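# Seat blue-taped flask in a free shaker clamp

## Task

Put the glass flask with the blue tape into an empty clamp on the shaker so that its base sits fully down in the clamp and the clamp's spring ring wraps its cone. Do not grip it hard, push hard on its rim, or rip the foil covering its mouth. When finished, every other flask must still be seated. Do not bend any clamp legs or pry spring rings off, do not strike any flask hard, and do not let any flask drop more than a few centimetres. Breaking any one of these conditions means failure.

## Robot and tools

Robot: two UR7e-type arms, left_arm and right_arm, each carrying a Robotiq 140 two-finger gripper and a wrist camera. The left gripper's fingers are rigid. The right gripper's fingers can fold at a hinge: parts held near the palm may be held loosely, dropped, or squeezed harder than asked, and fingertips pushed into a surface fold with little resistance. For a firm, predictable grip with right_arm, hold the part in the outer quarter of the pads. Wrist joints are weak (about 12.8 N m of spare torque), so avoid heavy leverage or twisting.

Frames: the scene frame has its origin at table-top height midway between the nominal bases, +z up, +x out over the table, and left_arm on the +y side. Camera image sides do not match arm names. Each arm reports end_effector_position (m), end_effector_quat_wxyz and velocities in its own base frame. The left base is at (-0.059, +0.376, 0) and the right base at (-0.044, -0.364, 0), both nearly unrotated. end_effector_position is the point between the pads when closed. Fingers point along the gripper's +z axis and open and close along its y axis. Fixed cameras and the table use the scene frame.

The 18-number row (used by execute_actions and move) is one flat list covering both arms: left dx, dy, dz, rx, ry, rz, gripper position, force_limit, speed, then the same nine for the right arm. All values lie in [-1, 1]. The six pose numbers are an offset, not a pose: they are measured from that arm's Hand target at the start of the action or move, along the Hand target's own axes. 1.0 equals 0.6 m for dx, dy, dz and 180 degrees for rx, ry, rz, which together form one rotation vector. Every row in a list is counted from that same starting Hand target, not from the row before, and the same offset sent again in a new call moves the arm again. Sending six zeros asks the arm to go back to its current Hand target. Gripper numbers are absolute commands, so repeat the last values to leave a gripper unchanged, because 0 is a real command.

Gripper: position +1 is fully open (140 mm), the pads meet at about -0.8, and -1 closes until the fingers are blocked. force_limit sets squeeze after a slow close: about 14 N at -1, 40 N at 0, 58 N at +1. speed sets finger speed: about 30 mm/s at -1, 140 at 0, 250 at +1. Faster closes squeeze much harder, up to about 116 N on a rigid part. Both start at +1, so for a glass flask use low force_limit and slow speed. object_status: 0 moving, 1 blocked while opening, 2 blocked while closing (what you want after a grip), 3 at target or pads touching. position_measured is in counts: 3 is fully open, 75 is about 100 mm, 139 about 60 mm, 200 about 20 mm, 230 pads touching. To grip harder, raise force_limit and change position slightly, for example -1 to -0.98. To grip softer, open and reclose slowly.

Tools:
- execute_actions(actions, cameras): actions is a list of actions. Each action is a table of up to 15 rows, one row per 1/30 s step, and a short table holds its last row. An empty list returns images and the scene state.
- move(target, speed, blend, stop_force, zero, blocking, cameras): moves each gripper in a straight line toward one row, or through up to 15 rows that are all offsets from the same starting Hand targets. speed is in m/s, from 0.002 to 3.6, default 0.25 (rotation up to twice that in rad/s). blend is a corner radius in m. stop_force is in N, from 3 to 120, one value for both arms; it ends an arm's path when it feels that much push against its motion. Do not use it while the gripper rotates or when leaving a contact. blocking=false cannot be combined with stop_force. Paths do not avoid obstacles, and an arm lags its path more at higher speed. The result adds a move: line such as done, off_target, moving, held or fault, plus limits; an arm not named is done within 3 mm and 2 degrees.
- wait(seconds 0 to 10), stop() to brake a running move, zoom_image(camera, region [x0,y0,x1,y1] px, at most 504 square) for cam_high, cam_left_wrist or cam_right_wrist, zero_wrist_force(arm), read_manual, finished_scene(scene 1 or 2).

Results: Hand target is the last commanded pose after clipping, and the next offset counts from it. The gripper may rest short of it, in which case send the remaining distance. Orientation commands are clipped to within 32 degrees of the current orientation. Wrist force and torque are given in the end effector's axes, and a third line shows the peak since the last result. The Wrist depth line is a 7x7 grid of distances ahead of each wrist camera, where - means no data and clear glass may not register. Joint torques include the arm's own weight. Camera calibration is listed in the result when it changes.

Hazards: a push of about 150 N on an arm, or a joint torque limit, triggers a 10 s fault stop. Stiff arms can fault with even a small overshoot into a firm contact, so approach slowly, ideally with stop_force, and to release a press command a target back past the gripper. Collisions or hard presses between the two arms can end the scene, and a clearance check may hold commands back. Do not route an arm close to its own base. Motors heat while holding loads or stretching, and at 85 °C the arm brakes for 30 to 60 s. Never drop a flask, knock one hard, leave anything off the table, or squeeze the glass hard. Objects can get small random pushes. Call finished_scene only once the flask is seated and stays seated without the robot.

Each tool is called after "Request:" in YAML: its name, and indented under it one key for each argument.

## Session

Request:
execute_actions:
  actions: []

Request:
zoom_image:
  camera: "cam_high"
  region: [300, 180, 620, 380]

Scene clock: 0.00 s.
left_arm: end_effector_position=(+0.7665, -0.1792, +0.2222) position_measured=3 object_status=3 end_effector_quat_wxyz=(+0.077, +0.904, +0.290, +0.303) | right_arm: end_effector_position=(+0.5707, -0.3061, +0.3046) position_measured=3 object_status=3 end_effector_quat_wxyz=(+0.011, +0.999, +0.042, -0.018)
Joint positions: left_arm=[-0.536 -1.219 1.586 -2.486 -1.23 2.081] | right_arm=[-0.68 -1.204 1.057 -1.412 -1.611 2.378]
Joint velocities: within noise
Joint torques (N m): no reading
Wrist force (N): no reading
Wrist torque (N m): no reading
Wrist force, peak (N): no reading
Wrist depth (mm): cam_left_wrist=[323 1264 1402 1501 1677 1915 2070 / 313 336 1351 1492 1635 1873 2037 / 306 329 354 1402 1574 1795 1915 / 298 127 348 376 1518 136 1929 / 87 111 340 364 402 1537 114 / - 302 324 352 395 1555 94 / - 295 307 344 - 415 -] | cam_right_wrist=[- 400 - 1356 1230 1230 1230 / - 414 - 1363 1293 1320 1300 / - 437 - 1341 1371 1386 1363 / - 125 - 1433 1458 138 1433 / - 117 - 1519 1538 1519 97 / - 538 - 1670 1670 - 102 / - 1727 1764 1764 1776 1776 -]
Hand target: left_arm +0.7665, -0.1792, +0.2222; +0.077, +0.904, +0.290, +0.303 | right_arm +0.5707, -0.3061, +0.3046; +0.011, +0.999, +0.042, -0.018
Tool commands: left_gripper/position=+1.0 left_gripper/force_limit=+1.0 left_gripper/speed=+1.0 right_gripper/position=+1.0 right_gripper/force_limit=+1.0 right_gripper/speed=+1.0
camera_calibration:
cam_left_wrist: T_world_to_cam=[[0.463425, -0.835307, 0.295804, -0.558317], [-0.818268, -0.531507, -0.218948, 0.58744], [0.34011, -0.140581, -0.929818, 0.0671361], [0, 0, 0, 1]] pos_world=[0.716588, -0.1447, 0.356195]
cam_right_wrist: T_world_to_cam=[[0.0779782, -0.996955, -0.0001846, -0.33484], [-0.931092, -0.0728928, 0.357426, 0.40356], [-0.356351, -0.0276996, -0.933941, 0.622027], [0, 0, 0, 1]] pos_world=[0.623523, -0.287174, 0.436632]

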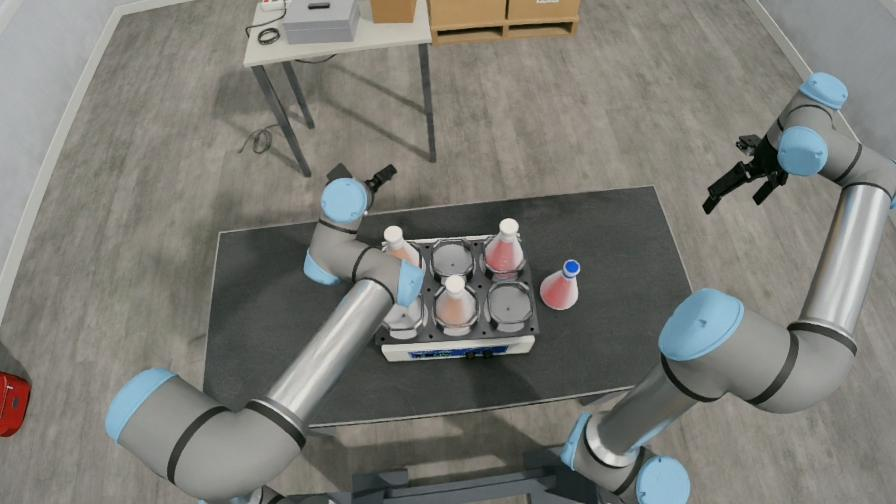

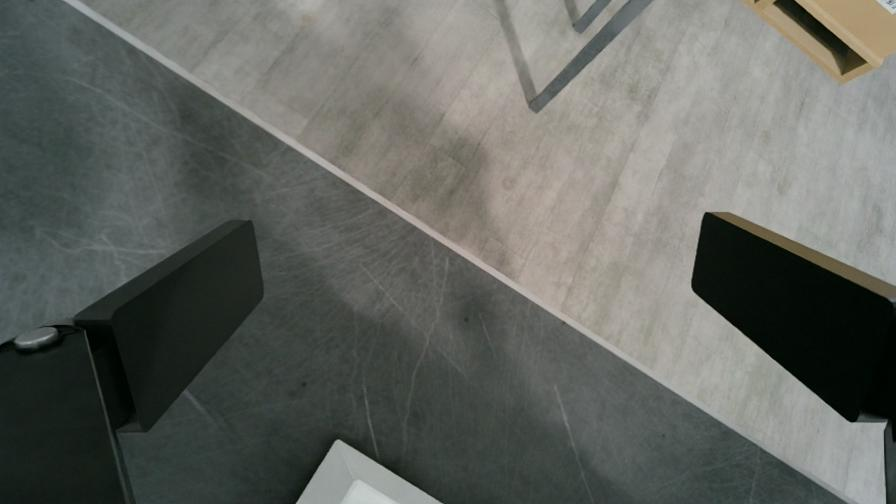

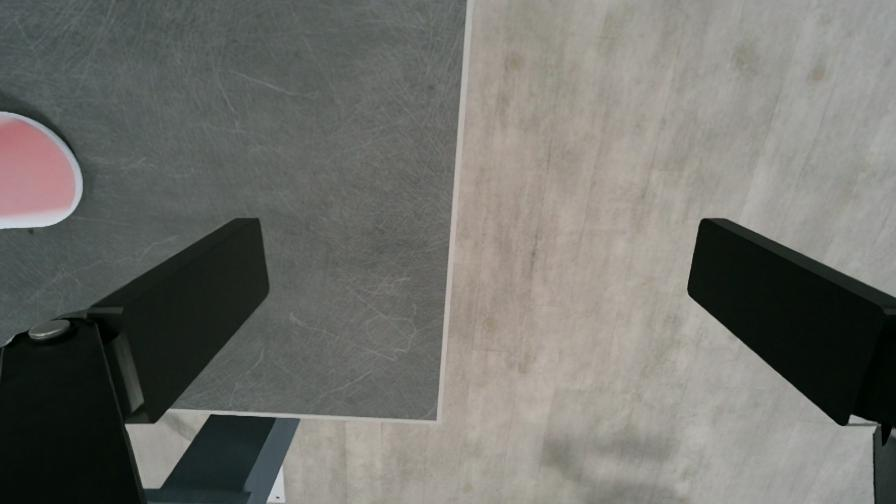

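Scaled by 1.575 from the camera's 896x504 image, which has a finer 1280x720 frame.

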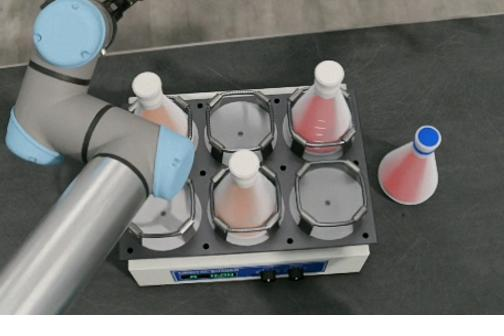

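Request:
move:
  target:
    - [0.201,0.126,-0.321,0,0,0,1,-1,0,0,0,0,0,0,0,1,1,1]
    - [-0.618,0.391,-0.7255,-0.108,0.154,0.220,0.17,-1,0,0,0,0,0,0,0,1,1,1]
  blend: [0.06,0]
  speed: 0.3
  cameras: ["cam_high","cam_left_wrist"]

Request:
zoom_image:
  camera: "cam_high"
  region: [370, 200, 600, 370]

Scene clock: 19.27 s.
left_arm: end_effector_position=(+0.3805, -0.5995, +0.4594) position_measured=3 object_status=3 end_effector_quat_wxyz=(+0.048, +0.826, -0.073, +0.557) | right_arm: end_effector_position=(+0.5707, -0.3061, +0.3046) position_measured=3 object_status=3 end_effector_quat_wxyz=(+0.011, +0.999, +0.042, -0.018)
Joint positions: left_arm=[-1.638 -1.442 1.527 -1.913 -0.399 1.851] | right_arm=[-0.68 -1.204 1.057 -1.412 -1.611 2.378]
Joint torques (N m): left_arm=[-7.16 -43.23 -21.98 -2.55 1.71 -0.84] | right_arm=[-0.83 -43.1 -23.76 -2.7 -0.02 -0.01]
Wrist force (N): left_arm=[0.0 0.1 0.5] | right_arm=[0.0 -0.2 -0.2]
Wrist torque (N m): left_arm=[-0.09 -0.22 0.00] | right_arm=[-0.04 0.00 0.00]
Wrist force, peak (N): left_arm=[-2.0 -1.2 3.2] | right_arm=[-0.3 -0.3 -0.3]
Wrist depth (mm): cam_left_wrist=[- 1666 2491 2673 4842 3774 379 / 1418 1450 2730 2883 3377 3377 413 / 2820 2851 2883 2851 2789 2701 2516 / 2291 127 400 2467 4277 132 2156 / 87 111 473 - - - 114 / - 442 451 614 - - 94 / - 407 391 - - - 532] | cam_right_wrist=[- - 404 1218 1212 1224 1249 / - - - 1184 1307 1314 1293 / - 441 - 1510 1371 1378 1386 / - 126 - 1386 1449 138 1441 / - 117 - 1425 1538 144 97 / - - - 1659 1659 1693 101 / - 1776 - 1789 1841 1814 -]
Hand target: left_arm +0.3805, -0.5995, +0.4595; +0.048, +0.826, -0.073, +0.557 | right_arm +0.5707, -0.3061, +0.3046; +0.011, +0.999, +0.042, -0.018
Tool commands: left_gripper/position=+1.0 left_gripper/force_limit=-1.0 left_gripper/speed=+0.0 right_gripper/position=+1.0 right_gripper/force_limit=+1.0 right_gripper/speed=+1.0
Off the commanded pose: left_arm 0.000 m, 0 deg | right_arm 0.000 m, 0 deg.
move: held (left_arm; a check stopped the path); path passed 1 of 2 targets; target 2's new numbers were not sent; limits=held
pose unreachable (left arm): on one or more control steps of this call, first in action 0 (counted from 0), this arm could not follow its commanded pose, so it was not sent that pose on those steps. It may still have moved: this result reports where it is.
cause: moving toward the commanded pose would bring a part of the arm too close to another arm (this arm's gripper and a part of the right arm just beyond its joint 2 (shoulder lift), 4 mm apart when this arm was first held).
camera_calibration:
cam_left_wrist: T_world_to_cam=[[-0.178889, -0.983418, -0.029806, -0.495548], [-0.644479, 0.140017, -0.751692, 0.681407], [0.743401, -0.11526, -0.65884, 0.0971275], [0, 0, 0, 1]] pos_world=[0.2783, -0.571545, 0.56143]
Images, in order (width x height): cam_high 896x504, cam_left_wrist 896x504.

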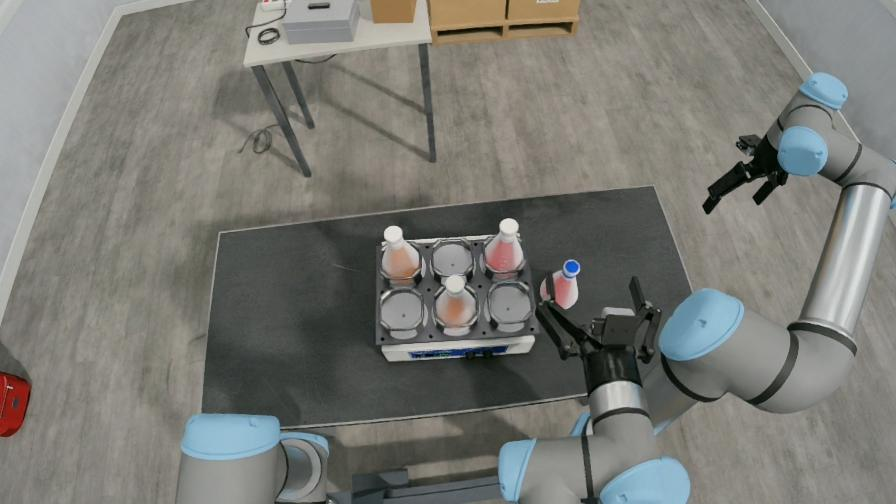

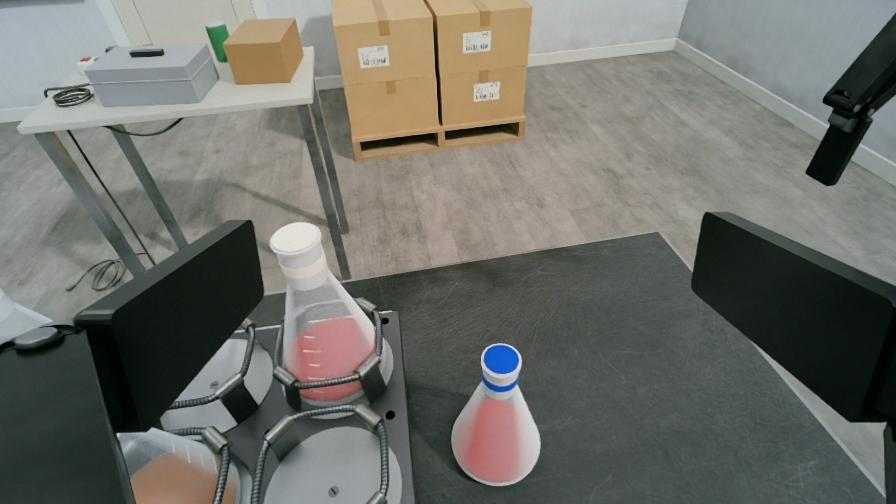

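Scaled by 2.191 from the camera's 896x504 image, which has a finer 1280x720 frame.

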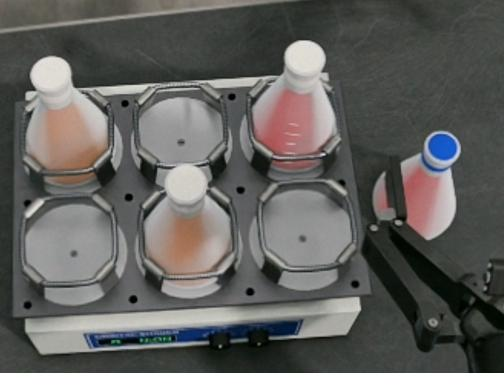

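Request:
move:
  target: [0,0,0,0,0,0,0.17,-1,0,-0.713,0.475,0.036,0,0,0.261,1,1,1]
  speed: 0.35

Request:
move:
  target: [-0.3657,0.0555,0.238,0,0,0,0.17,-1,0,0,0,0,0,0,0,1,1,1]
  speed: 0.2
  cameras: ["cam_high","cam_left_wrist"]

Request:
zoom_image:
  camera: "cam_left_wrist"
  region: [330, 150, 630, 450]

Scene clock: 30.40 s.
left_arm: end_effector_position=(+0.3805, -0.5995, +0.4595) position_measured=108 object_status=3 end_effector_quat_wxyz=(+0.048, +0.826, -0.073, +0.557) | right_arm: end_effector_position=(+0.1680, -0.6261, +0.3044) position_measured=3 object_status=3 end_effector_quat_wxyz=(+0.017, +0.933, -0.360, -0.012)
Joint positions: left_arm=[-1.638 -1.442 1.527 -1.913 -0.399 1.851] | right_arm=[-1.498 -1.231 1.103 -1.464 -1.607 2.379]
Joint torques (N m): left_arm=[-10.96 -43.74 -19.89 -4.77 3.72 0.91] | right_arm=[-7.7 -49.81 -24.52 -4.98 1.01 -1.73]
Wrist force (N): left_arm=[0.1 0.2 0.5] | right_arm=[-0.5 -0.2 -0.2]
Wrist torque (N m): left_arm=[-0.08 -0.28 0.00] | right_arm=[-0.08 0.13 -0.02]
Wrist force, peak (N): left_arm=[-0.1 0.3 1.0] | right_arm=[-2.4 4.9 0.2]
Wrist depth (mm): cam_left_wrist=[3248 1635 2566 2646 4935 4349 2421 / 1483 1434 2673 2730 3515 3333 2673 / 2820 2789 2759 2673 2701 2701 2646 / 2312 2333 132 2312 159 2271 2193 / - 89 112 721 - 106 85 / - - 442 579 620 - - / - - - 526 551 - -] | cam_right_wrist=[1274 1218 1218 1207 1236 1255 1261 / 1274 1274 1249 1287 1314 1327 1341 / 1356 1320 1341 1363 1356 1401 1409 / 450 126 1417 1458 1466 138 1466 / - 117 1576 1557 1538 1547 97 / - - 1547 1617 1670 1693 101 / - 693 1716 1776 1801 1801 -]
Hand target: left_arm +0.3805, -0.5995, +0.4595; +0.048, +0.826, -0.073, +0.557 | right_arm +0.1679, -0.6262, +0.3045; +0.017, +0.933, -0.360, -0.012
Off the commanded pose: left_arm 0.000 m, 0 deg | right_arm 0.000 m, 0 deg.
move: done

Scene clock: 32.20 s.
left_arm: end_effector_position=(+0.4241, -0.6406, +0.2025) position_measured=108 object_status=3 end_effector_quat_wxyz=(+0.048, +0.826, -0.073, +0.557) | right_arm: end_effector_position=(+0.1679, -0.6262, +0.3045) position_measured=3 object_status=3 end_effector_quat_wxyz=(+0.017, +0.933, -0.360, -0.012)
Joint positions: left_arm=[-1.559 -1.067 1.781 -2.713 -0.425 2.036] | right_arm=[-1.498 -1.231 1.103 -1.464 -1.607 2.379]
Joint torques (N m): left_arm=[-12.75 -38.77 -27.35 -3.05 3.68 -0.54] | right_arm=[-8.37 -56.02 -30.51 -4.85 -2.2 -1.67]
Wrist force (N): left_arm=[0.0 0.0 0.3] | right_arm=[-0.3 -0.4 -0.1]
Wrist torque (N m): left_arm=[-0.13 -0.24 -0.18] | right_arm=[-0.11 0.09 -0.03]
Wrist force, peak (N): left_arm=[3.0 -0.1 -1.8] | right_arm=[-0.6 -0.1 -0.3]
Wrist depth (mm): cam_left_wrist=[1177 3248 2491 2541 3377 3130 2759 / 274 282 2759 2789 2883 2730 2673 / 225 232 304 239 538 517 2175 / 235 224 139 436 159 106 433 / - 89 131 359 366 106 85 / - - 317 324 330 - - / - - 294 294 293 - -] | cam_right_wrist=[1190 1212 1218 1224 1207 1218 1261 / 1230 1212 1287 1341 1327 1341 1356 / 1261 1307 1371 1363 1393 1378 1401 / - 125 1327 1449 1458 138 1484 / - 117 1576 1538 1528 1566 97 / - - 1638 1659 1693 1693 101 / - 1274 1704 1739 1814 1776 -]
Hand target: left_arm +0.4240, -0.6406, +0.2025; +0.048, +0.826, -0.073, +0.557 | right_arm +0.1679, -0.6262, +0.3045; +0.017, +0.933, -0.360, -0.012
Off the commanded pose: left_arm 0.000 m, 0 deg | right_arm 0.000 m, 0 deg.
move: done
camera_calibration:
cam_left_wrist: T_world_to_cam=[[-0.179026, -0.983393, -0.0298138, -0.535783], [-0.644451, 0.140111, -0.7517, 0.522063], [0.743393, -0.11536, -0.658831, -0.109331], [0, 0, 0, 1]] pos_world=[0.3218, -0.612645, 0.30443]
Images, in order (width x height): cam_high 896x504, cam_left_wrist 896x504.

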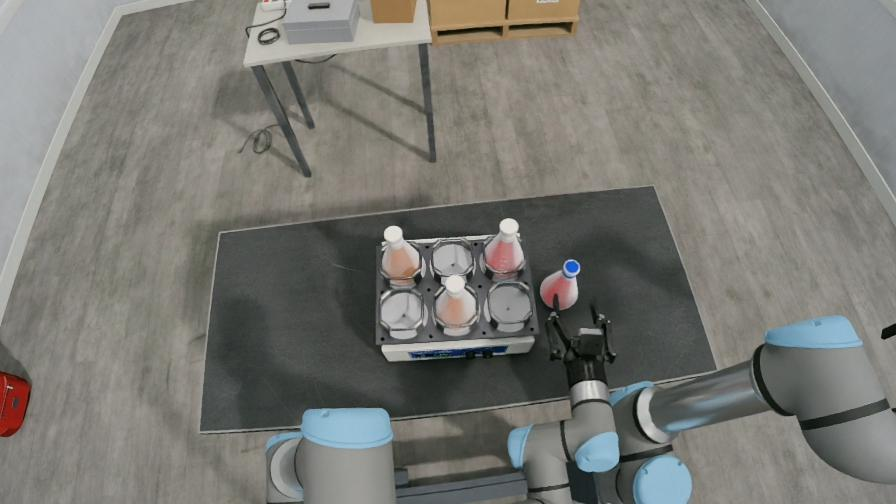

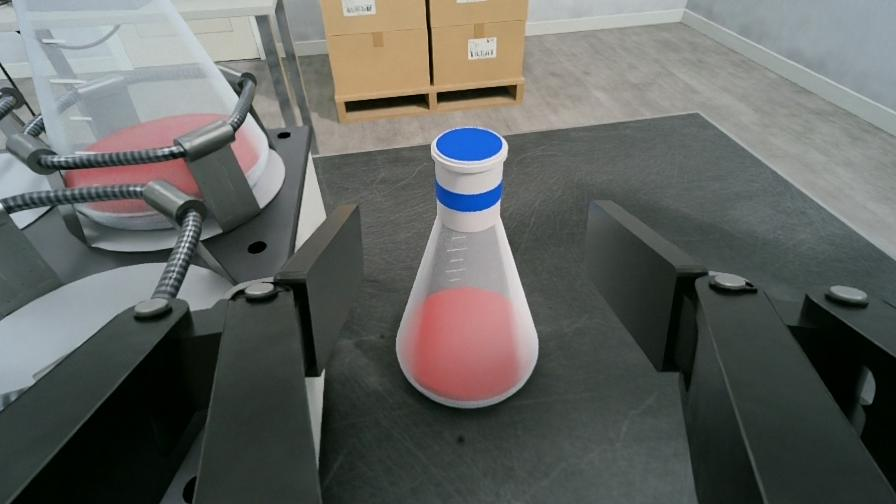

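Scaled by 1.680 from the camera's 896x504 image, which has a finer 1280x720 frame.

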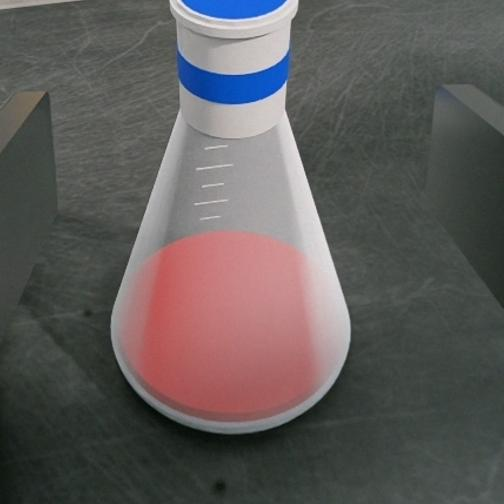

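Request:
move:
  target: [0,0.0025,0.185,0,0,0,0.17,-1,0,0,0,0,0,0,0,1,1,1]
  speed: 0.12
  cameras: ["cam_high","cam_left_wrist"]

Request:
zoom_image:
  camera: "cam_left_wrist"
  region: [330, 50, 630, 350]

Request:
zoom_image:
  camera: "cam_high"
  region: [500, 230, 640, 370]

Scene clock: 39.67 s.
left_arm: end_effector_position=(+0.5251, -0.6599, +0.1607) position_measured=108 object_status=3 end_effector_quat_wxyz=(+0.048, +0.826, -0.073, +0.557) | right_arm: end_effector_position=(+0.1679, -0.6262, +0.3045) position_measured=3 object_status=3 end_effector_quat_wxyz=(+0.017, +0.933, -0.360, -0.012)
Joint positions: left_arm=[-1.399 -0.851 1.606 -3.023 -0.512 2.338] | right_arm=[-1.498 -1.231 1.103 -1.464 -1.607 2.379]
Joint torques (N m): left_arm=[-8.3 -56.86 -21.73 -0.99 3.41 0.42] | right_arm=[-8.5 -55.43 -30.3 -4.66 -2.04 -1.54]
Wrist force (N): left_arm=[0.2 0.2 0.7] | right_arm=[-0.3 -0.2 0.0]
Wrist torque (N m): left_arm=[-0.10 -0.27 -0.19] | right_arm=[-0.08 0.09 -0.02]
Wrist force, peak (N): left_arm=[0.5 0.0 2.4] | right_arm=[-0.6 -0.2 0.1]
Wrist depth (mm): cam_left_wrist=[1097 3130 2398 2398 3468 3422 2138 / 162 2916 2444 2701 2730 2646 2916 / 164 205 462 135 428 434 - / 154 177 131 121 158 375 365 / - 92 112 307 313 91 85 / - - 285 297 281 - - / - - 247 - 246 - -] | cam_right_wrist=[1168 1195 1195 1236 1224 1236 1261 / 1255 1249 1287 1287 1300 1287 1314 / 1152 1327 1356 1386 1393 1386 1466 / - 126 1449 1441 1484 138 1501 / - 117 1510 1547 1586 1538 97 / - - 1566 1627 1670 1693 101 / - - 1716 1789 1801 1751 -]
Hand target: left_arm +0.5251, -0.6600, +0.1608; +0.048, +0.826, -0.073, +0.557 | right_arm +0.1679, -0.6262, +0.3045; +0.017, +0.933, -0.360, -0.012
Off the commanded pose: left_arm 0.000 m, 0 deg | right_arm 0.000 m, 0 deg.
move: done
camera_calibration:
cam_left_wrist: T_world_to_cam=[[-0.179023, -0.983392, -0.0298393, -0.537922], [-0.644399, 0.140121, -0.751742, 0.55843], [0.743439, -0.115351, -0.658782, -0.214205], [0, 0, 0, 1]] pos_world=[0.4228, -0.631945, 0.26263]
Images, in order (width x height): cam_high 896x504, cam_left_wrist 896x504.

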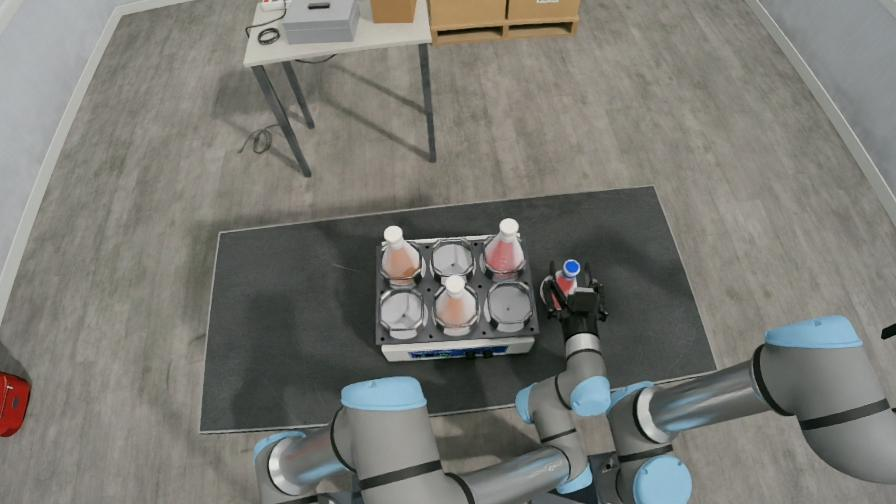

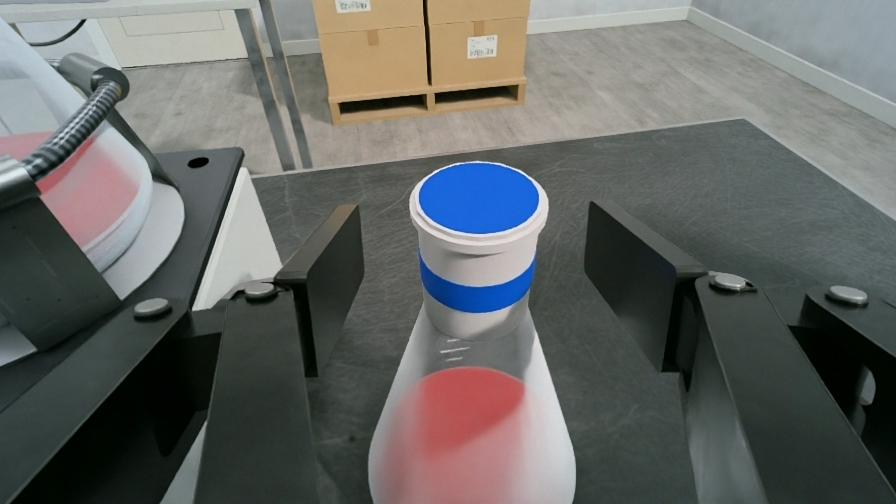

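Scaled by 1.680 from the camera's 896x504 image, which has a finer 1280x720 frame.

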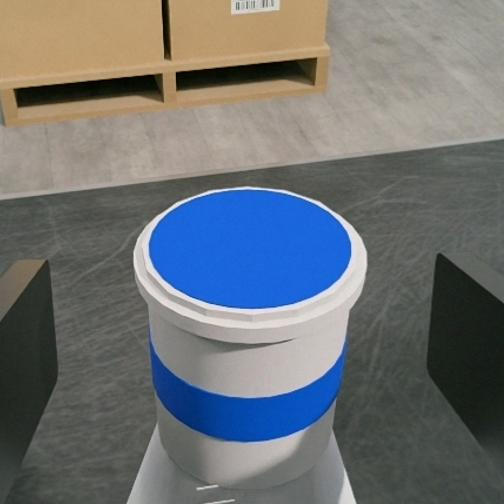

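Scaled by 3.600 from the camera's 896x504 image, which has a finer 1280x720 frame.

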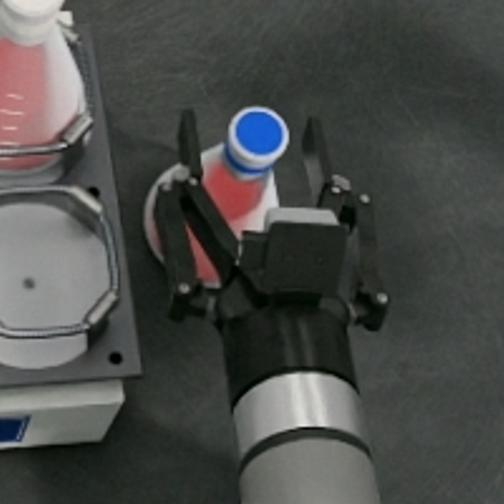

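Request:
move:
  target:
    - [0.005,0,0.0124,0,0,0,0.17,-1,0,0,0,0,0,0,0,1,1,1]
    - [0.005,0,0.0124,0,0,0,-1,-1,-1,0,0,0,0,0,0,1,1,1]
  speed: 0.1
  cameras: ["cam_left_wrist"]

Request:
zoom_image:
  camera: "cam_left_wrist"
  region: [330, 100, 630, 400]

Scene clock: 46.40 s.
left_arm: end_effector_position=(+0.5329, -0.6614, +0.1608) position_measured=178 object_status=0 end_effector_quat_wxyz=(+0.048, +0.826, -0.073, +0.557) | right_arm: end_effector_position=(+0.1679, -0.6262, +0.3045) position_measured=3 object_status=3 end_effector_quat_wxyz=(+0.017, +0.933, -0.360, -0.012)
Joint positions: left_arm=[-1.387 -0.84 1.588 -3.032 -0.519 2.356] | right_arm=[-1.498 -1.231 1.103 -1.464 -1.607 2.379]
Joint torques (N m): left_arm=[-10.87 -62.33 -15.05 -1.28 3.25 -0.69] | right_arm=[-8.68 -55.05 -30.78 -4.38 -2.21 -1.2]
Wrist force (N): left_arm=[-0.5 0.1 1.1] | right_arm=[-0.4 -0.3 -0.1]
Wrist torque (N m): left_arm=[-0.11 -0.27 -0.24] | right_arm=[-0.11 0.11 -0.02]
Wrist force, peak (N): left_arm=[-1.2 0.7 1.2] | right_arm=[-0.4 -0.5 -0.1]
Wrist depth (mm): cam_left_wrist=[1418 3055 2251 2467 3515 3468 - / 164 2916 2673 2619 2619 2541 2516 / 164 212 457 475 453 431 487 / 151 181 394 116 126 374 361 / 138 149 89 121 92 82 318 / - 71 - 287 - - 68 / - 67 - - - - -] | cam_right_wrist=[1201 1261 1236 1224 1280 1242 1267 / 1236 1267 1261 1300 1300 1341 1341 / 1363 1293 1363 1363 1349 1401 1401 / - 126 1349 1386 1475 138 1466 / - 117 1586 1547 1566 1566 97 / - - 1586 1638 1704 1704 101 / - - 1751 1606 1854 - -]
Hand target: left_arm +0.5330, -0.6614, +0.1608; +0.048, +0.826, -0.073, +0.557 | right_arm +0.1679, -0.6262, +0.3045; +0.017, +0.933, -0.360, -0.012
Off the commanded pose: left_arm 0.000 m, 0 deg | right_arm 0.000 m, 0 deg.
move: done
camera_calibration:
cam_left_wrist: T_world_to_cam=[[-0.179093, -0.983381, -0.0297747, -0.537959], [-0.644333, 0.140109, -0.751801, 0.563785], [0.743478, -0.115458, -0.658718, -0.220287], [0, 0, 0, 1]] pos_world=[0.4307, -0.633444, 0.26273]
Images, in order (width x height): cam_left_wrist 896x504.

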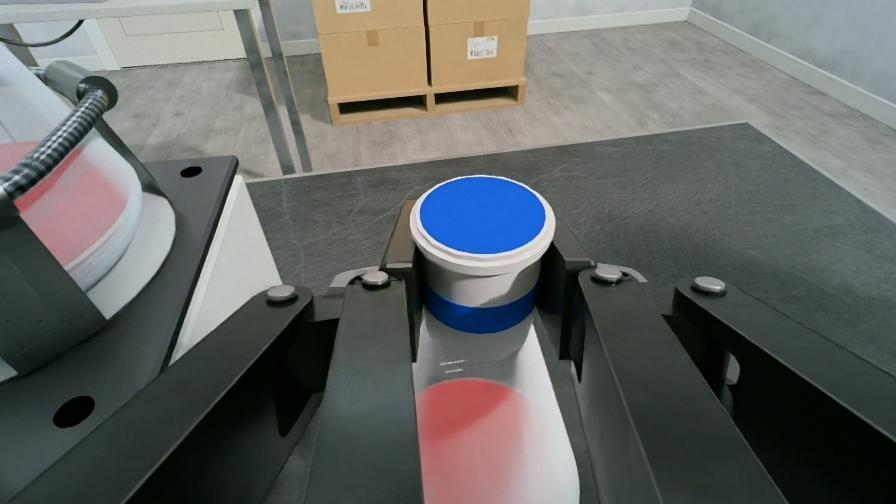

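Scaled by 1.680 from the camera's 896x504 image, which has a finer 1280x720 frame.

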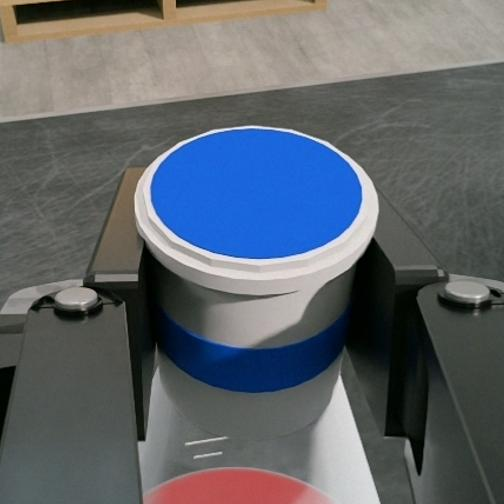

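Request:
move:
  target: [0.0309,0,-0.0125,0,0,0,-1,-1,-1,0,0,0,0,0,0,1,1,1]
  speed: 0.04
  cameras: ["cam_left_wrist"]

Scene clock: 49.33 s.
left_arm: end_effector_position=(+0.5330, -0.6614, +0.1811) position_measured=178 object_status=2 end_effector_quat_wxyz=(+0.048, +0.826, -0.073, +0.557) end_effector_velocity=(+0.000, +0.000, -0.001) end_effector_angular_velocity=(-0.003, -0.002, +0.001) | right_arm: end_effector_position=(+0.1679, -0.6262, +0.3045) position_measured=3 object_status=3 end_effector_quat_wxyz=(+0.017, +0.933, -0.360, -0.012)
Joint positions: left_arm=[-1.387 -0.872 1.581 -2.993 -0.519 2.356] | right_arm=[-1.498 -1.231 1.103 -1.464 -1.607 2.379]
Joint velocities: left_arm=[-0.001 0.003 0 -0.005 0.002 -0.001] | right_arm=[within noise]
Joint torques (N m): left_arm=[-4.99 -37.35 -19.06 -5.23 3.4 -0.72] | right_arm=[-7.62 -55.44 -31.15 -4.15 -2.25 -0.99]
Wrist force (N): left_arm=[-3.0 0.1 1.9] | right_arm=[-0.3 -0.3 0.1]
Wrist torque (N m): left_arm=[-0.10 -0.21 -0.18] | right_arm=[-0.10 0.10 -0.02]
Wrist force, peak (N): left_arm=[-3.9 0.4 2.1] | right_arm=[-0.6 -0.2 -0.2]
Wrist depth (mm): cam_left_wrist=[1501 3248 2333 2354 3666 3377 - / 2851 2984 2566 2673 2851 2820 2516 / 193 2354 2175 2312 474 484 2086 / 161 199 428 116 120 400 402 / 147 175 89 121 92 86 344 / - 71 - 259 - - 68 / - 67 - - - - -] | cam_right_wrist=[1201 1178 1201 1207 1236 1236 1249 / 1261 1249 1261 1320 1327 1356 1334 / 1409 1300 1334 1519 1378 1401 1433 / - 126 1378 1484 1356 138 1458 / - 117 1378 1519 1566 1528 97 / - - 1751 1638 1681 1693 102 / - - 2018 1648 1814 1801 -]
Hand target: left_arm +0.5330, -0.6614, +0.1808; +0.048, +0.826, -0.073, +0.557 | right_arm +0.1679, -0.6262, +0.3045; +0.017, +0.933, -0.360, -0.012
Off the commanded pose: left_arm 0.000 m, 0 deg | right_arm 0.000 m, 0 deg.
move: done
camera_calibration:
cam_left_wrist: T_world_to_cam=[[-0.179101, -0.983384, -0.0296347, -0.537395], [-0.644342, 0.140008, -0.751812, 0.578915], [0.743469, -0.115555, -0.658711, -0.207041], [0, 0, 0, 1]] pos_world=[0.4307, -0.633444, 0.282929]
Images, in order (width x height): cam_left_wrist 896x504.

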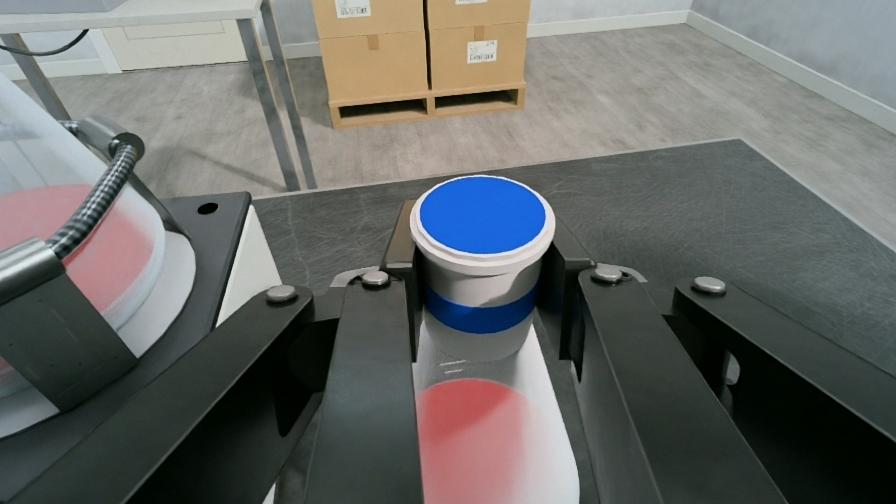

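Request:
move:
  target:
    - [0.309,0,-0.125,0,0,0,-1,-1,-1,0,0,0,0,0,0,1,1,1]
    - [0.2453,-0.2435,-0.2825,0,0,0,-1,-1,-1,0,0,0,0,0,0,1,1,1]
  speed: 0.15
  blend: [0.03,0]
  cameras: ["cam_left_wrist","cam_high"]

Request:
zoom_image:
  camera: "cam_high"
  region: [420, 210, 580, 370]

Scene clock: 65.03 s.
left_arm: end_effector_position=(+0.4579, -0.5002, +0.3811) position_measured=178 object_status=2 end_effector_quat_wxyz=(+0.048, +0.826, -0.073, +0.557) | right_arm: end_effector_position=(+0.1679, -0.6262, +0.3045) position_measured=3 object_status=3 end_effector_quat_wxyz=(+0.017, +0.933, -0.360, -0.012)
Joint positions: left_arm=[-1.482 -1.536 1.91 -2.517 -0.462 2.196] | right_arm=[-1.498 -1.231 1.103 -1.464 -1.607 2.379]
Joint torques (N m): left_arm=[13.03 -29.91 -20.32 -5.25 0.27 0.55] | right_arm=[-8.2 -55.41 -30.27 -3.79 -2.18 -0.7]
Wrist force (N): left_arm=[-2.9 0.3 1.9] | right_arm=[-0.4 -0.1 -0.1]
Wrist torque (N m): left_arm=[-0.08 -0.26 0.00] | right_arm=[-0.06 0.10 -0.02]
Wrist force, peak (N): left_arm=[-6.5 0.0 3.5] | right_arm=[-0.6 -0.4 0.0]
Wrist depth (mm): cam_left_wrist=[1434 1365 1475 2354 3719 3948 - / 1395 2984 3019 2759 3092 3055 3019 / 2619 2851 2566 2851 2592 2619 2467 / 2251 2121 2175 116 124 715 2070 / 1833 - 89 125 92 82 591 / - 71 - - - - 68 / - 67 - - - - -] | cam_right_wrist=[1280 1195 1207 1236 1230 1236 1274 / 1249 1255 1274 1300 1307 1280 1356 / 1293 1207 1356 1356 1409 1393 1371 / - 125 1449 1433 1466 135 1458 / - 117 1466 1566 1547 1557 97 / - - 1638 1670 1627 1727 102 / - - 1986 1801 1764 1789 -]
Hand target: left_arm +0.4580, -0.5001, +0.3811; +0.048, +0.826, -0.073, +0.557 | right_arm +0.1679, -0.6262, +0.3045; +0.017, +0.933, -0.360, -0.012
Off the commanded pose: left_arm 0.000 m, 0 deg | right_arm 0.000 m, 0 deg.
move: done
camera_calibration:
cam_left_wrist: T_world_to_cam=[[-0.17924, -0.983354, -0.0297949, -0.386235], [-0.644301, 0.140219, -0.751807, 0.658541], [0.743471, -0.115557, -0.658709, -0.00084754], [0, 0, 0, 1]] pos_world=[0.3557, -0.472244, 0.48303]
Images, in order (width x height): cam_high 896x504, cam_left_wrist 896x504.

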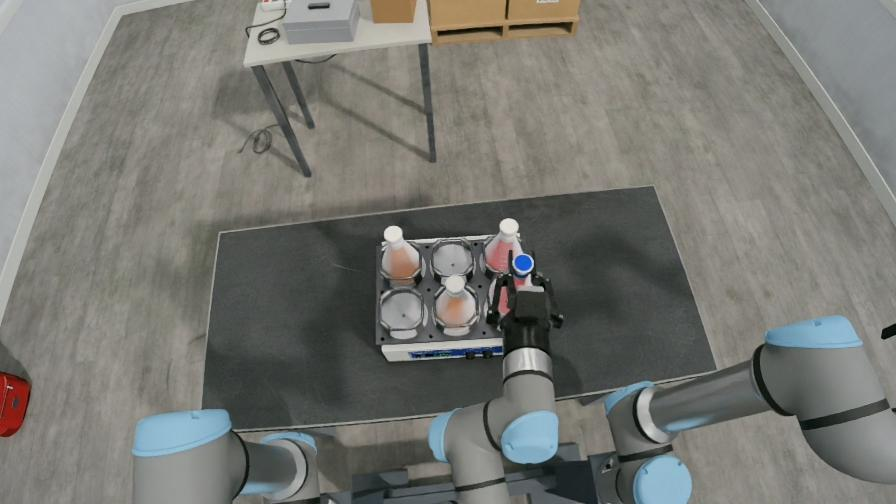

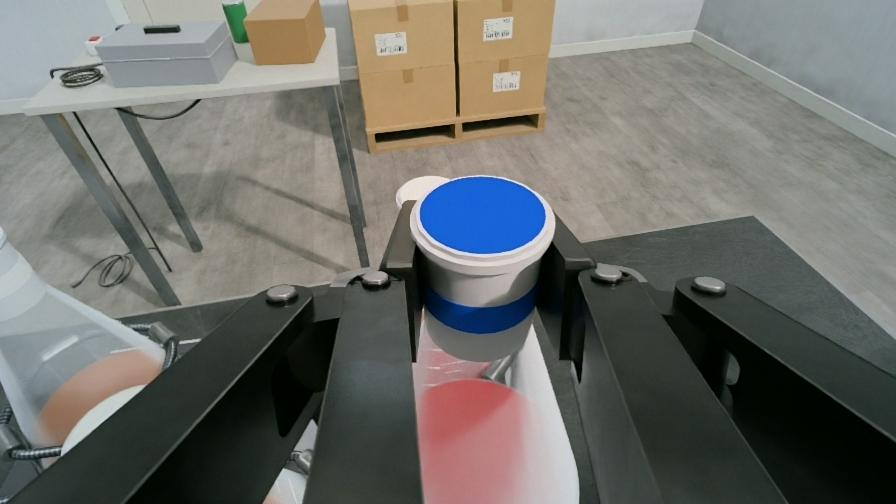

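Scaled by 3.150 from the camera's 896x504 image, which has a finer 1280x720 frame.

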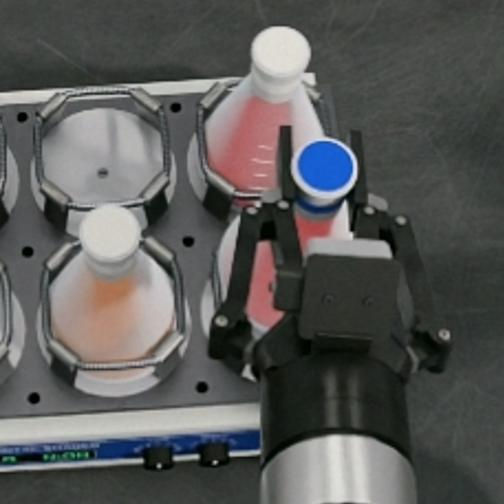

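Request:
move:
  target: [-0.0288,-0.0077,0.0177,0,0,0,-1,-1,-1,0,0,0,0,0,0,1,1,1]
  speed: 0.06

Request:
move:
  target: [-0.1004,0,0.0406,0,0,0,-1,-1,-1,0,0,0,0,0,0,1,1,1]
  speed: 0.02
  stop_force: 18
  cameras: ["cam_left_wrist","cam_high"]

Request:
zoom_image:
  camera: "cam_high"
  region: [420, 210, 580, 370]

Scene clock: 69.93 s.
left_arm: end_effector_position=(+0.4622, -0.4960, +0.3609) position_measured=178 object_status=2 end_effector_quat_wxyz=(+0.048, +0.826, -0.073, +0.557) | right_arm: end_effector_position=(+0.1679, -0.6262, +0.3045) position_measured=3 object_status=3 end_effector_quat_wxyz=(+0.017, +0.933, -0.360, -0.012)
Joint positions: left_arm=[-1.472 -1.518 1.951 -2.591 -0.468 2.214] | right_arm=[-1.498 -1.231 1.103 -1.464 -1.607 2.379]
Joint torques (N m): left_arm=[-4.94 -40.12 -32.29 -1.17 2.22 -0.64] | right_arm=[-7.69 -54.9 -30.17 -3.59 -2.17 -0.46]
Wrist force (N): left_arm=[-3.1 0.0 1.8] | right_arm=[-0.4 -0.1 -0.1]
Wrist torque (N m): left_arm=[-0.13 -0.21 -0.17] | right_arm=[-0.06 0.12 -0.02]
Wrist force, peak (N): left_arm=[-3.8 0.2 2.3] | right_arm=[-0.8 -0.2 -0.1]
Wrist depth (mm): cam_left_wrist=[3130 1290 1358 2398 3333 3719 - / 3055 3168 2950 2789 2950 3333 3248 / 2592 2673 2516 252 2592 2566 2646 / 2193 2193 2175 117 120 - 2138 / 368 - 89 122 86 82 76 / - 71 - - - - 68 / - 67 - - - - -] | cam_right_wrist=[1201 1201 1207 1230 1230 1255 1255 / 1242 1261 1287 1274 1293 1314 1349 / 1320 1314 1334 1371 1378 1386 1401 / - 126 1475 1441 1475 138 1458 / - 117 1538 1492 1475 1547 97 / - - 1776 1627 1617 1716 102 / - 1433 1727 1896 1764 1789 -]
Hand target: left_arm +0.4621, -0.4961, +0.3611; +0.048, +0.826, -0.073, +0.557 | right_arm +0.1679, -0.6262, +0.3045; +0.017, +0.933, -0.360, -0.012
Off the commanded pose: left_arm 0.000 m, 0 deg | right_arm 0.000 m, 0 deg.
move: done

Scene clock: 72.30 s.
left_arm: end_effector_position=(+0.4621, -0.4961, +0.3355) position_measured=178 object_status=2 end_effector_quat_wxyz=(+0.048, +0.826, -0.073, +0.557) | right_arm: end_effector_position=(+0.1679, -0.6262, +0.3045) position_measured=3 object_status=3 end_effector_quat_wxyz=(+0.017, +0.933, -0.360, -0.012)
Joint positions: left_arm=[-1.472 -1.489 1.992 -2.662 -0.468 2.213] | right_arm=[-1.498 -1.231 1.103 -1.464 -1.607 2.379]
Joint torques (N m): left_arm=[-4.74 -35.25 -24.92 -2.98 -0.93 -0.76] | right_arm=[-7.73 -55.32 -30.31 -3.43 -2.2 -0.38]
Wrist force (N): left_arm=[8.9 2.9 -5.3] | right_arm=[-0.4 -0.2 -0.1]
Wrist torque (N m): left_arm=[-0.05 -0.43 -0.11] | right_arm=[-0.08 0.10 -0.02]
Wrist force, peak (N): left_arm=[12.6 4.4 -8.6] | right_arm=[-0.6 -0.2 -0.3]
Wrist depth (mm): cam_left_wrist=[1337 1283 1358 2516 3666 3774 - / 2883 3092 3092 2701 2883 3208 3092 / 2376 2592 2516 117 2541 2467 2444 / 2103 2103 2121 108 114 626 2193 / 331 - 89 126 92 81 72 / - 71 - 247 - - 68 / - 67 - - - - -] | cam_right_wrist=[1184 1218 1195 1212 1224 1249 1255 / 1267 1261 1274 1307 1314 1314 1327 / 1349 1287 1349 1363 1363 1378 1409 / - 125 1433 1466 1466 138 1492 / - 117 1349 1492 1547 127 97 / - - 1596 1659 1659 1693 102 / - 719 1789 1911 1764 1814 -]
Hand target: left_arm +0.4621, -0.4961, +0.3355; +0.048, +0.826, -0.073, +0.557 (not the last commanded pose) | right_arm +0.1679, -0.6262, +0.3045; +0.017, +0.933, -0.360, -0.012
Off the commanded pose: left_arm 0.039 m, 0 deg | right_arm 0.000 m, 0 deg.
move: contact (left_arm)
camera_calibration:
cam_left_wrist: T_world_to_cam=[[-0.179093, -0.983381, -0.0297747, -0.382884], [-0.644333, 0.140109, -0.751801, 0.626346], [0.743478, -0.115458, -0.658718, -0.0334857], [0, 0, 0, 1]] pos_world=[0.3599, -0.468144, 0.43743]
Images, in order (width x height): cam_high 896x504, cam_left_wrist 896x504.

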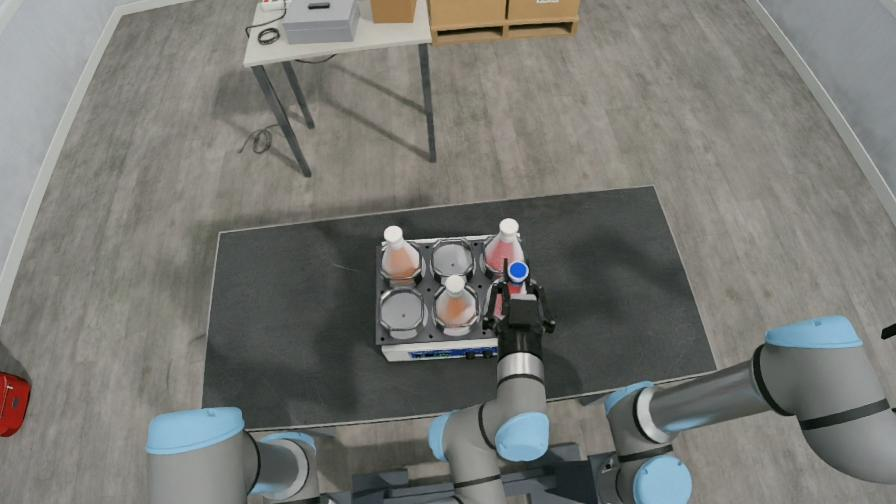

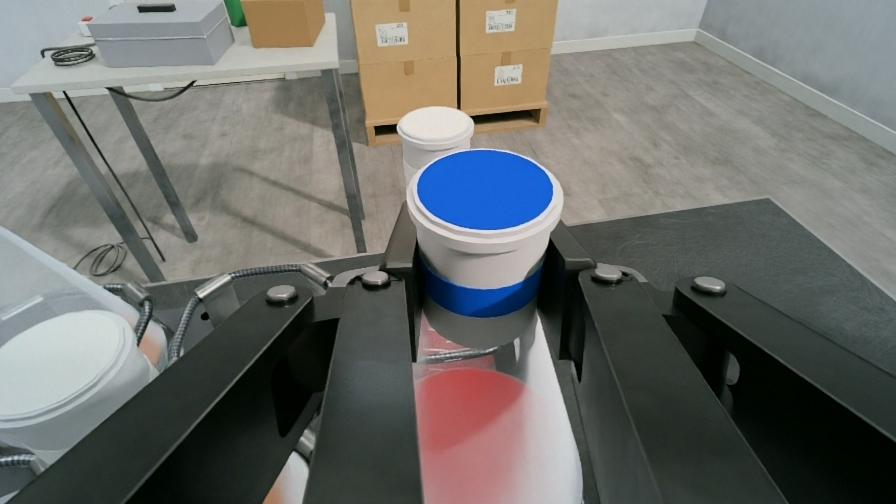

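Scaled by 3.150 from the camera's 896x504 image, which has a finer 1280x720 frame.

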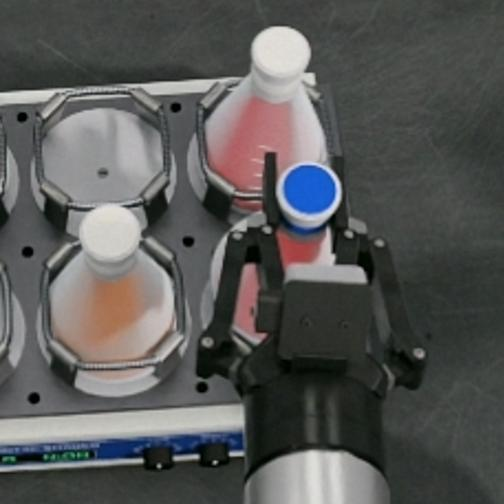

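Request:
move:
  target:
    - [0.0108,0,-0.0044,0,0,0,-1,-1,-1,0,0,0,0,0,0,1,1,1]
    - [0.0108,0.0042,-0.0044,0,0,0,-1,-1,-1,0,0,0,0,0,0,1,1,1]
  speed: 0.04

Request:
move:
  target: [-0.0757,0,0.0306,0,0,0,-1,-1,-1,0,0,0,0,0,0,1,1,1]
  speed: 0.015
  stop_force: 30
  cameras: ["cam_left_wrist","cam_high"]

Request:
zoom_image:
  camera: "cam_high"
  region: [420, 210, 580, 370]

Scene clock: 80.30 s.
left_arm: end_effector_position=(+0.4616, -0.4987, +0.3424) position_measured=178 object_status=2 end_effector_quat_wxyz=(+0.048, +0.826, -0.073, +0.557) | right_arm: end_effector_position=(+0.1679, -0.6262, +0.3045) position_measured=3 object_status=3 end_effector_quat_wxyz=(+0.017, +0.933, -0.360, -0.012)
Joint positions: left_arm=[-1.474 -1.493 1.975 -2.638 -0.467 2.21] | right_arm=[-1.498 -1.231 1.103 -1.464 -1.607 2.379]
Joint torques (N m): left_arm=[-0.25 -38.5 -20.67 -4.1 4.57 1.3] | right_arm=[-7.38 -55.1 -30.8 -3.16 -2.16 -0.34]
Wrist force (N): left_arm=[-2.6 0.3 1.7] | right_arm=[-0.3 -0.2 -0.1]
Wrist torque (N m): left_arm=[-0.06 -0.30 -0.17] | right_arm=[-0.09 0.09 -0.03]
Wrist force, peak (N): left_arm=[9.3 3.0 -5.4] | right_arm=[-0.5 -0.4 0.1]
Wrist depth (mm): cam_left_wrist=[1210 1296 1402 2701 3719 4349 2759 / 2950 2984 3377 2701 3019 3333 2851 / 2491 2231 2619 117 2444 2541 2516 / 2156 2138 - 107 113 653 1758 / 339 - 89 129 92 82 80 / - 71 - - - - 68 / - 67 - - - - -] | cam_right_wrist=[1249 1212 1207 1212 1224 1255 1274 / 1274 1249 1293 1274 1293 1334 1293 / 1356 1341 1363 1349 1386 1409 1409 / - 126 1386 1441 1492 135 1458 / - 117 1681 1519 1576 1566 97 / - - 1670 1648 1648 1681 101 / - 731 1739 1681 1739 1776 -]
Hand target: left_arm +0.4616, -0.4985, +0.3425; +0.048, +0.826, -0.073, +0.557 | right_arm +0.1679, -0.6262, +0.3045; +0.017, +0.933, -0.360, -0.012
Off the commanded pose: left_arm 0.000 m, 0 deg | right_arm 0.000 m, 0 deg.
move: done

Scene clock: 82.53 s.
left_arm: end_effector_position=(+0.4616, -0.4985, +0.3251) position_measured=178 object_status=2 end_effector_quat_wxyz=(+0.048, +0.826, -0.073, +0.557) | right_arm: end_effector_position=(+0.1679, -0.6262, +0.3045) position_measured=3 object_status=3 end_effector_quat_wxyz=(+0.017, +0.933, -0.360, -0.012)
Joint positions: left_arm=[-1.474 -1.471 2.002 -2.687 -0.467 2.21] | right_arm=[-1.498 -1.231 1.103 -1.464 -1.607 2.379]
Joint torques (N m): left_arm=[15.63 -31.35 -21.76 -0.88 -1.43 -0.53] | right_arm=[-7.58 -54.77 -30.76 -3.04 -2.15 -0.11]
Wrist force (N): left_arm=[15.5 2.3 -10.1] | right_arm=[-0.4 -0.1 -0.1]
Wrist torque (N m): left_arm=[-0.08 -0.77 -0.16] | right_arm=[-0.05 0.10 -0.02]
Wrist force, peak (N): left_arm=[24.7 3.5 -16.7] | right_arm=[-0.6 -0.2 -0.1]
Wrist depth (mm): cam_left_wrist=[1442 1283 1372 2541 2592 5703 - / 2916 3019 3248 2516 3092 3130 2354 / 2592 2592 2541 114 2491 2566 2398 / 2212 2156 2138 107 115 627 695 / 133 - 89 127 92 81 522 / - 71 - 246 - - 68 / - 67 - - - - -] | cam_right_wrist=[1201 1230 1207 1224 1249 1274 1236 / 1236 1274 1280 1293 1293 1327 1341 / 1307 1341 1334 1371 1378 1378 1393 / - 125 1425 1458 1458 138 1449 / - 117 1458 1519 1547 1528 97 / - - 1576 1606 1627 1670 102 / - - 1716 1557 1776 1814 -]
Hand target: left_arm +0.4616, -0.4985, +0.3251; +0.048, +0.826, -0.073, +0.557 (not the last commanded pose) | right_arm +0.1679, -0.6262, +0.3045; +0.017, +0.933, -0.360, -0.012
Off the commanded pose: left_arm 0.032 m, 0 deg | right_arm 0.000 m, 0 deg.
move: contact (left_arm)
camera_calibration:
cam_left_wrist: T_world_to_cam=[[-0.179101, -0.983384, -0.0296347, -0.385702], [-0.644342, 0.140008, -0.751812, 0.618502], [0.743469, -0.115555, -0.658711, -0.0402874], [0, 0, 0, 1]] pos_world=[0.3594, -0.470544, 0.427029]
Images, in order (width x height): cam_high 896x504, cam_left_wrist 896x504.

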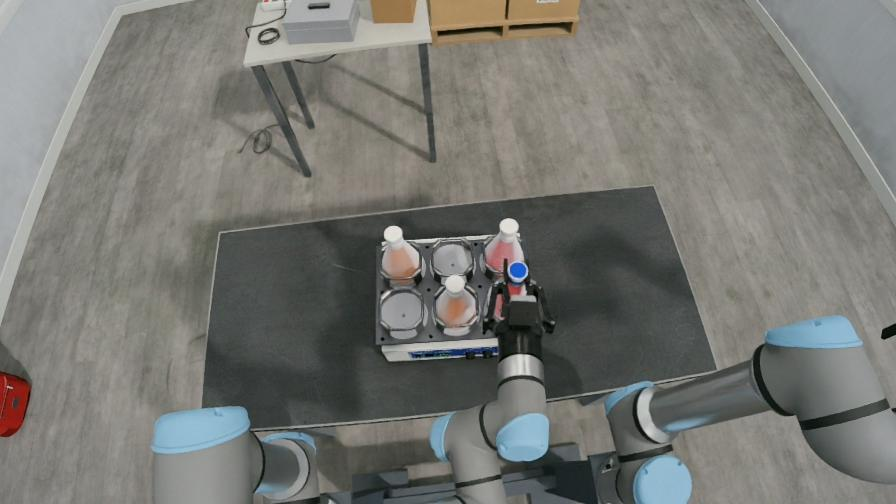

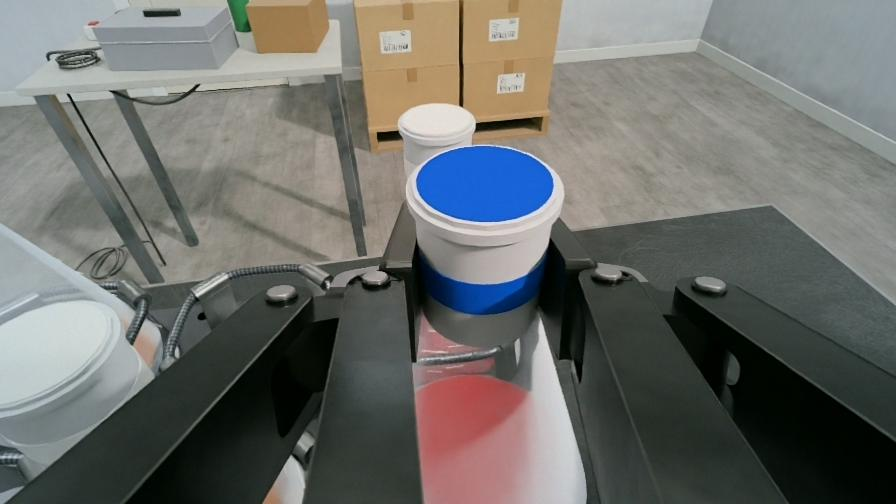

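Scaled by 3.150 from the camera's 896x504 image, which has a finer 1280x720 frame.

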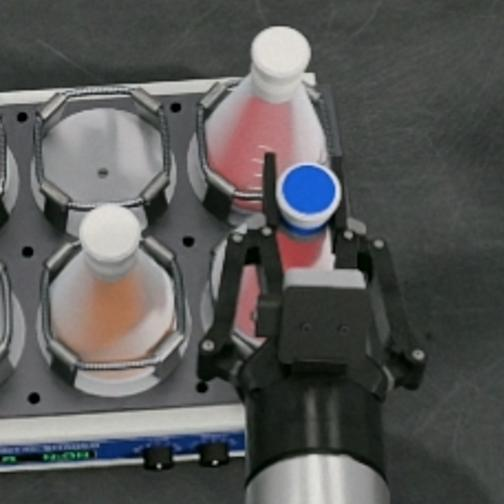

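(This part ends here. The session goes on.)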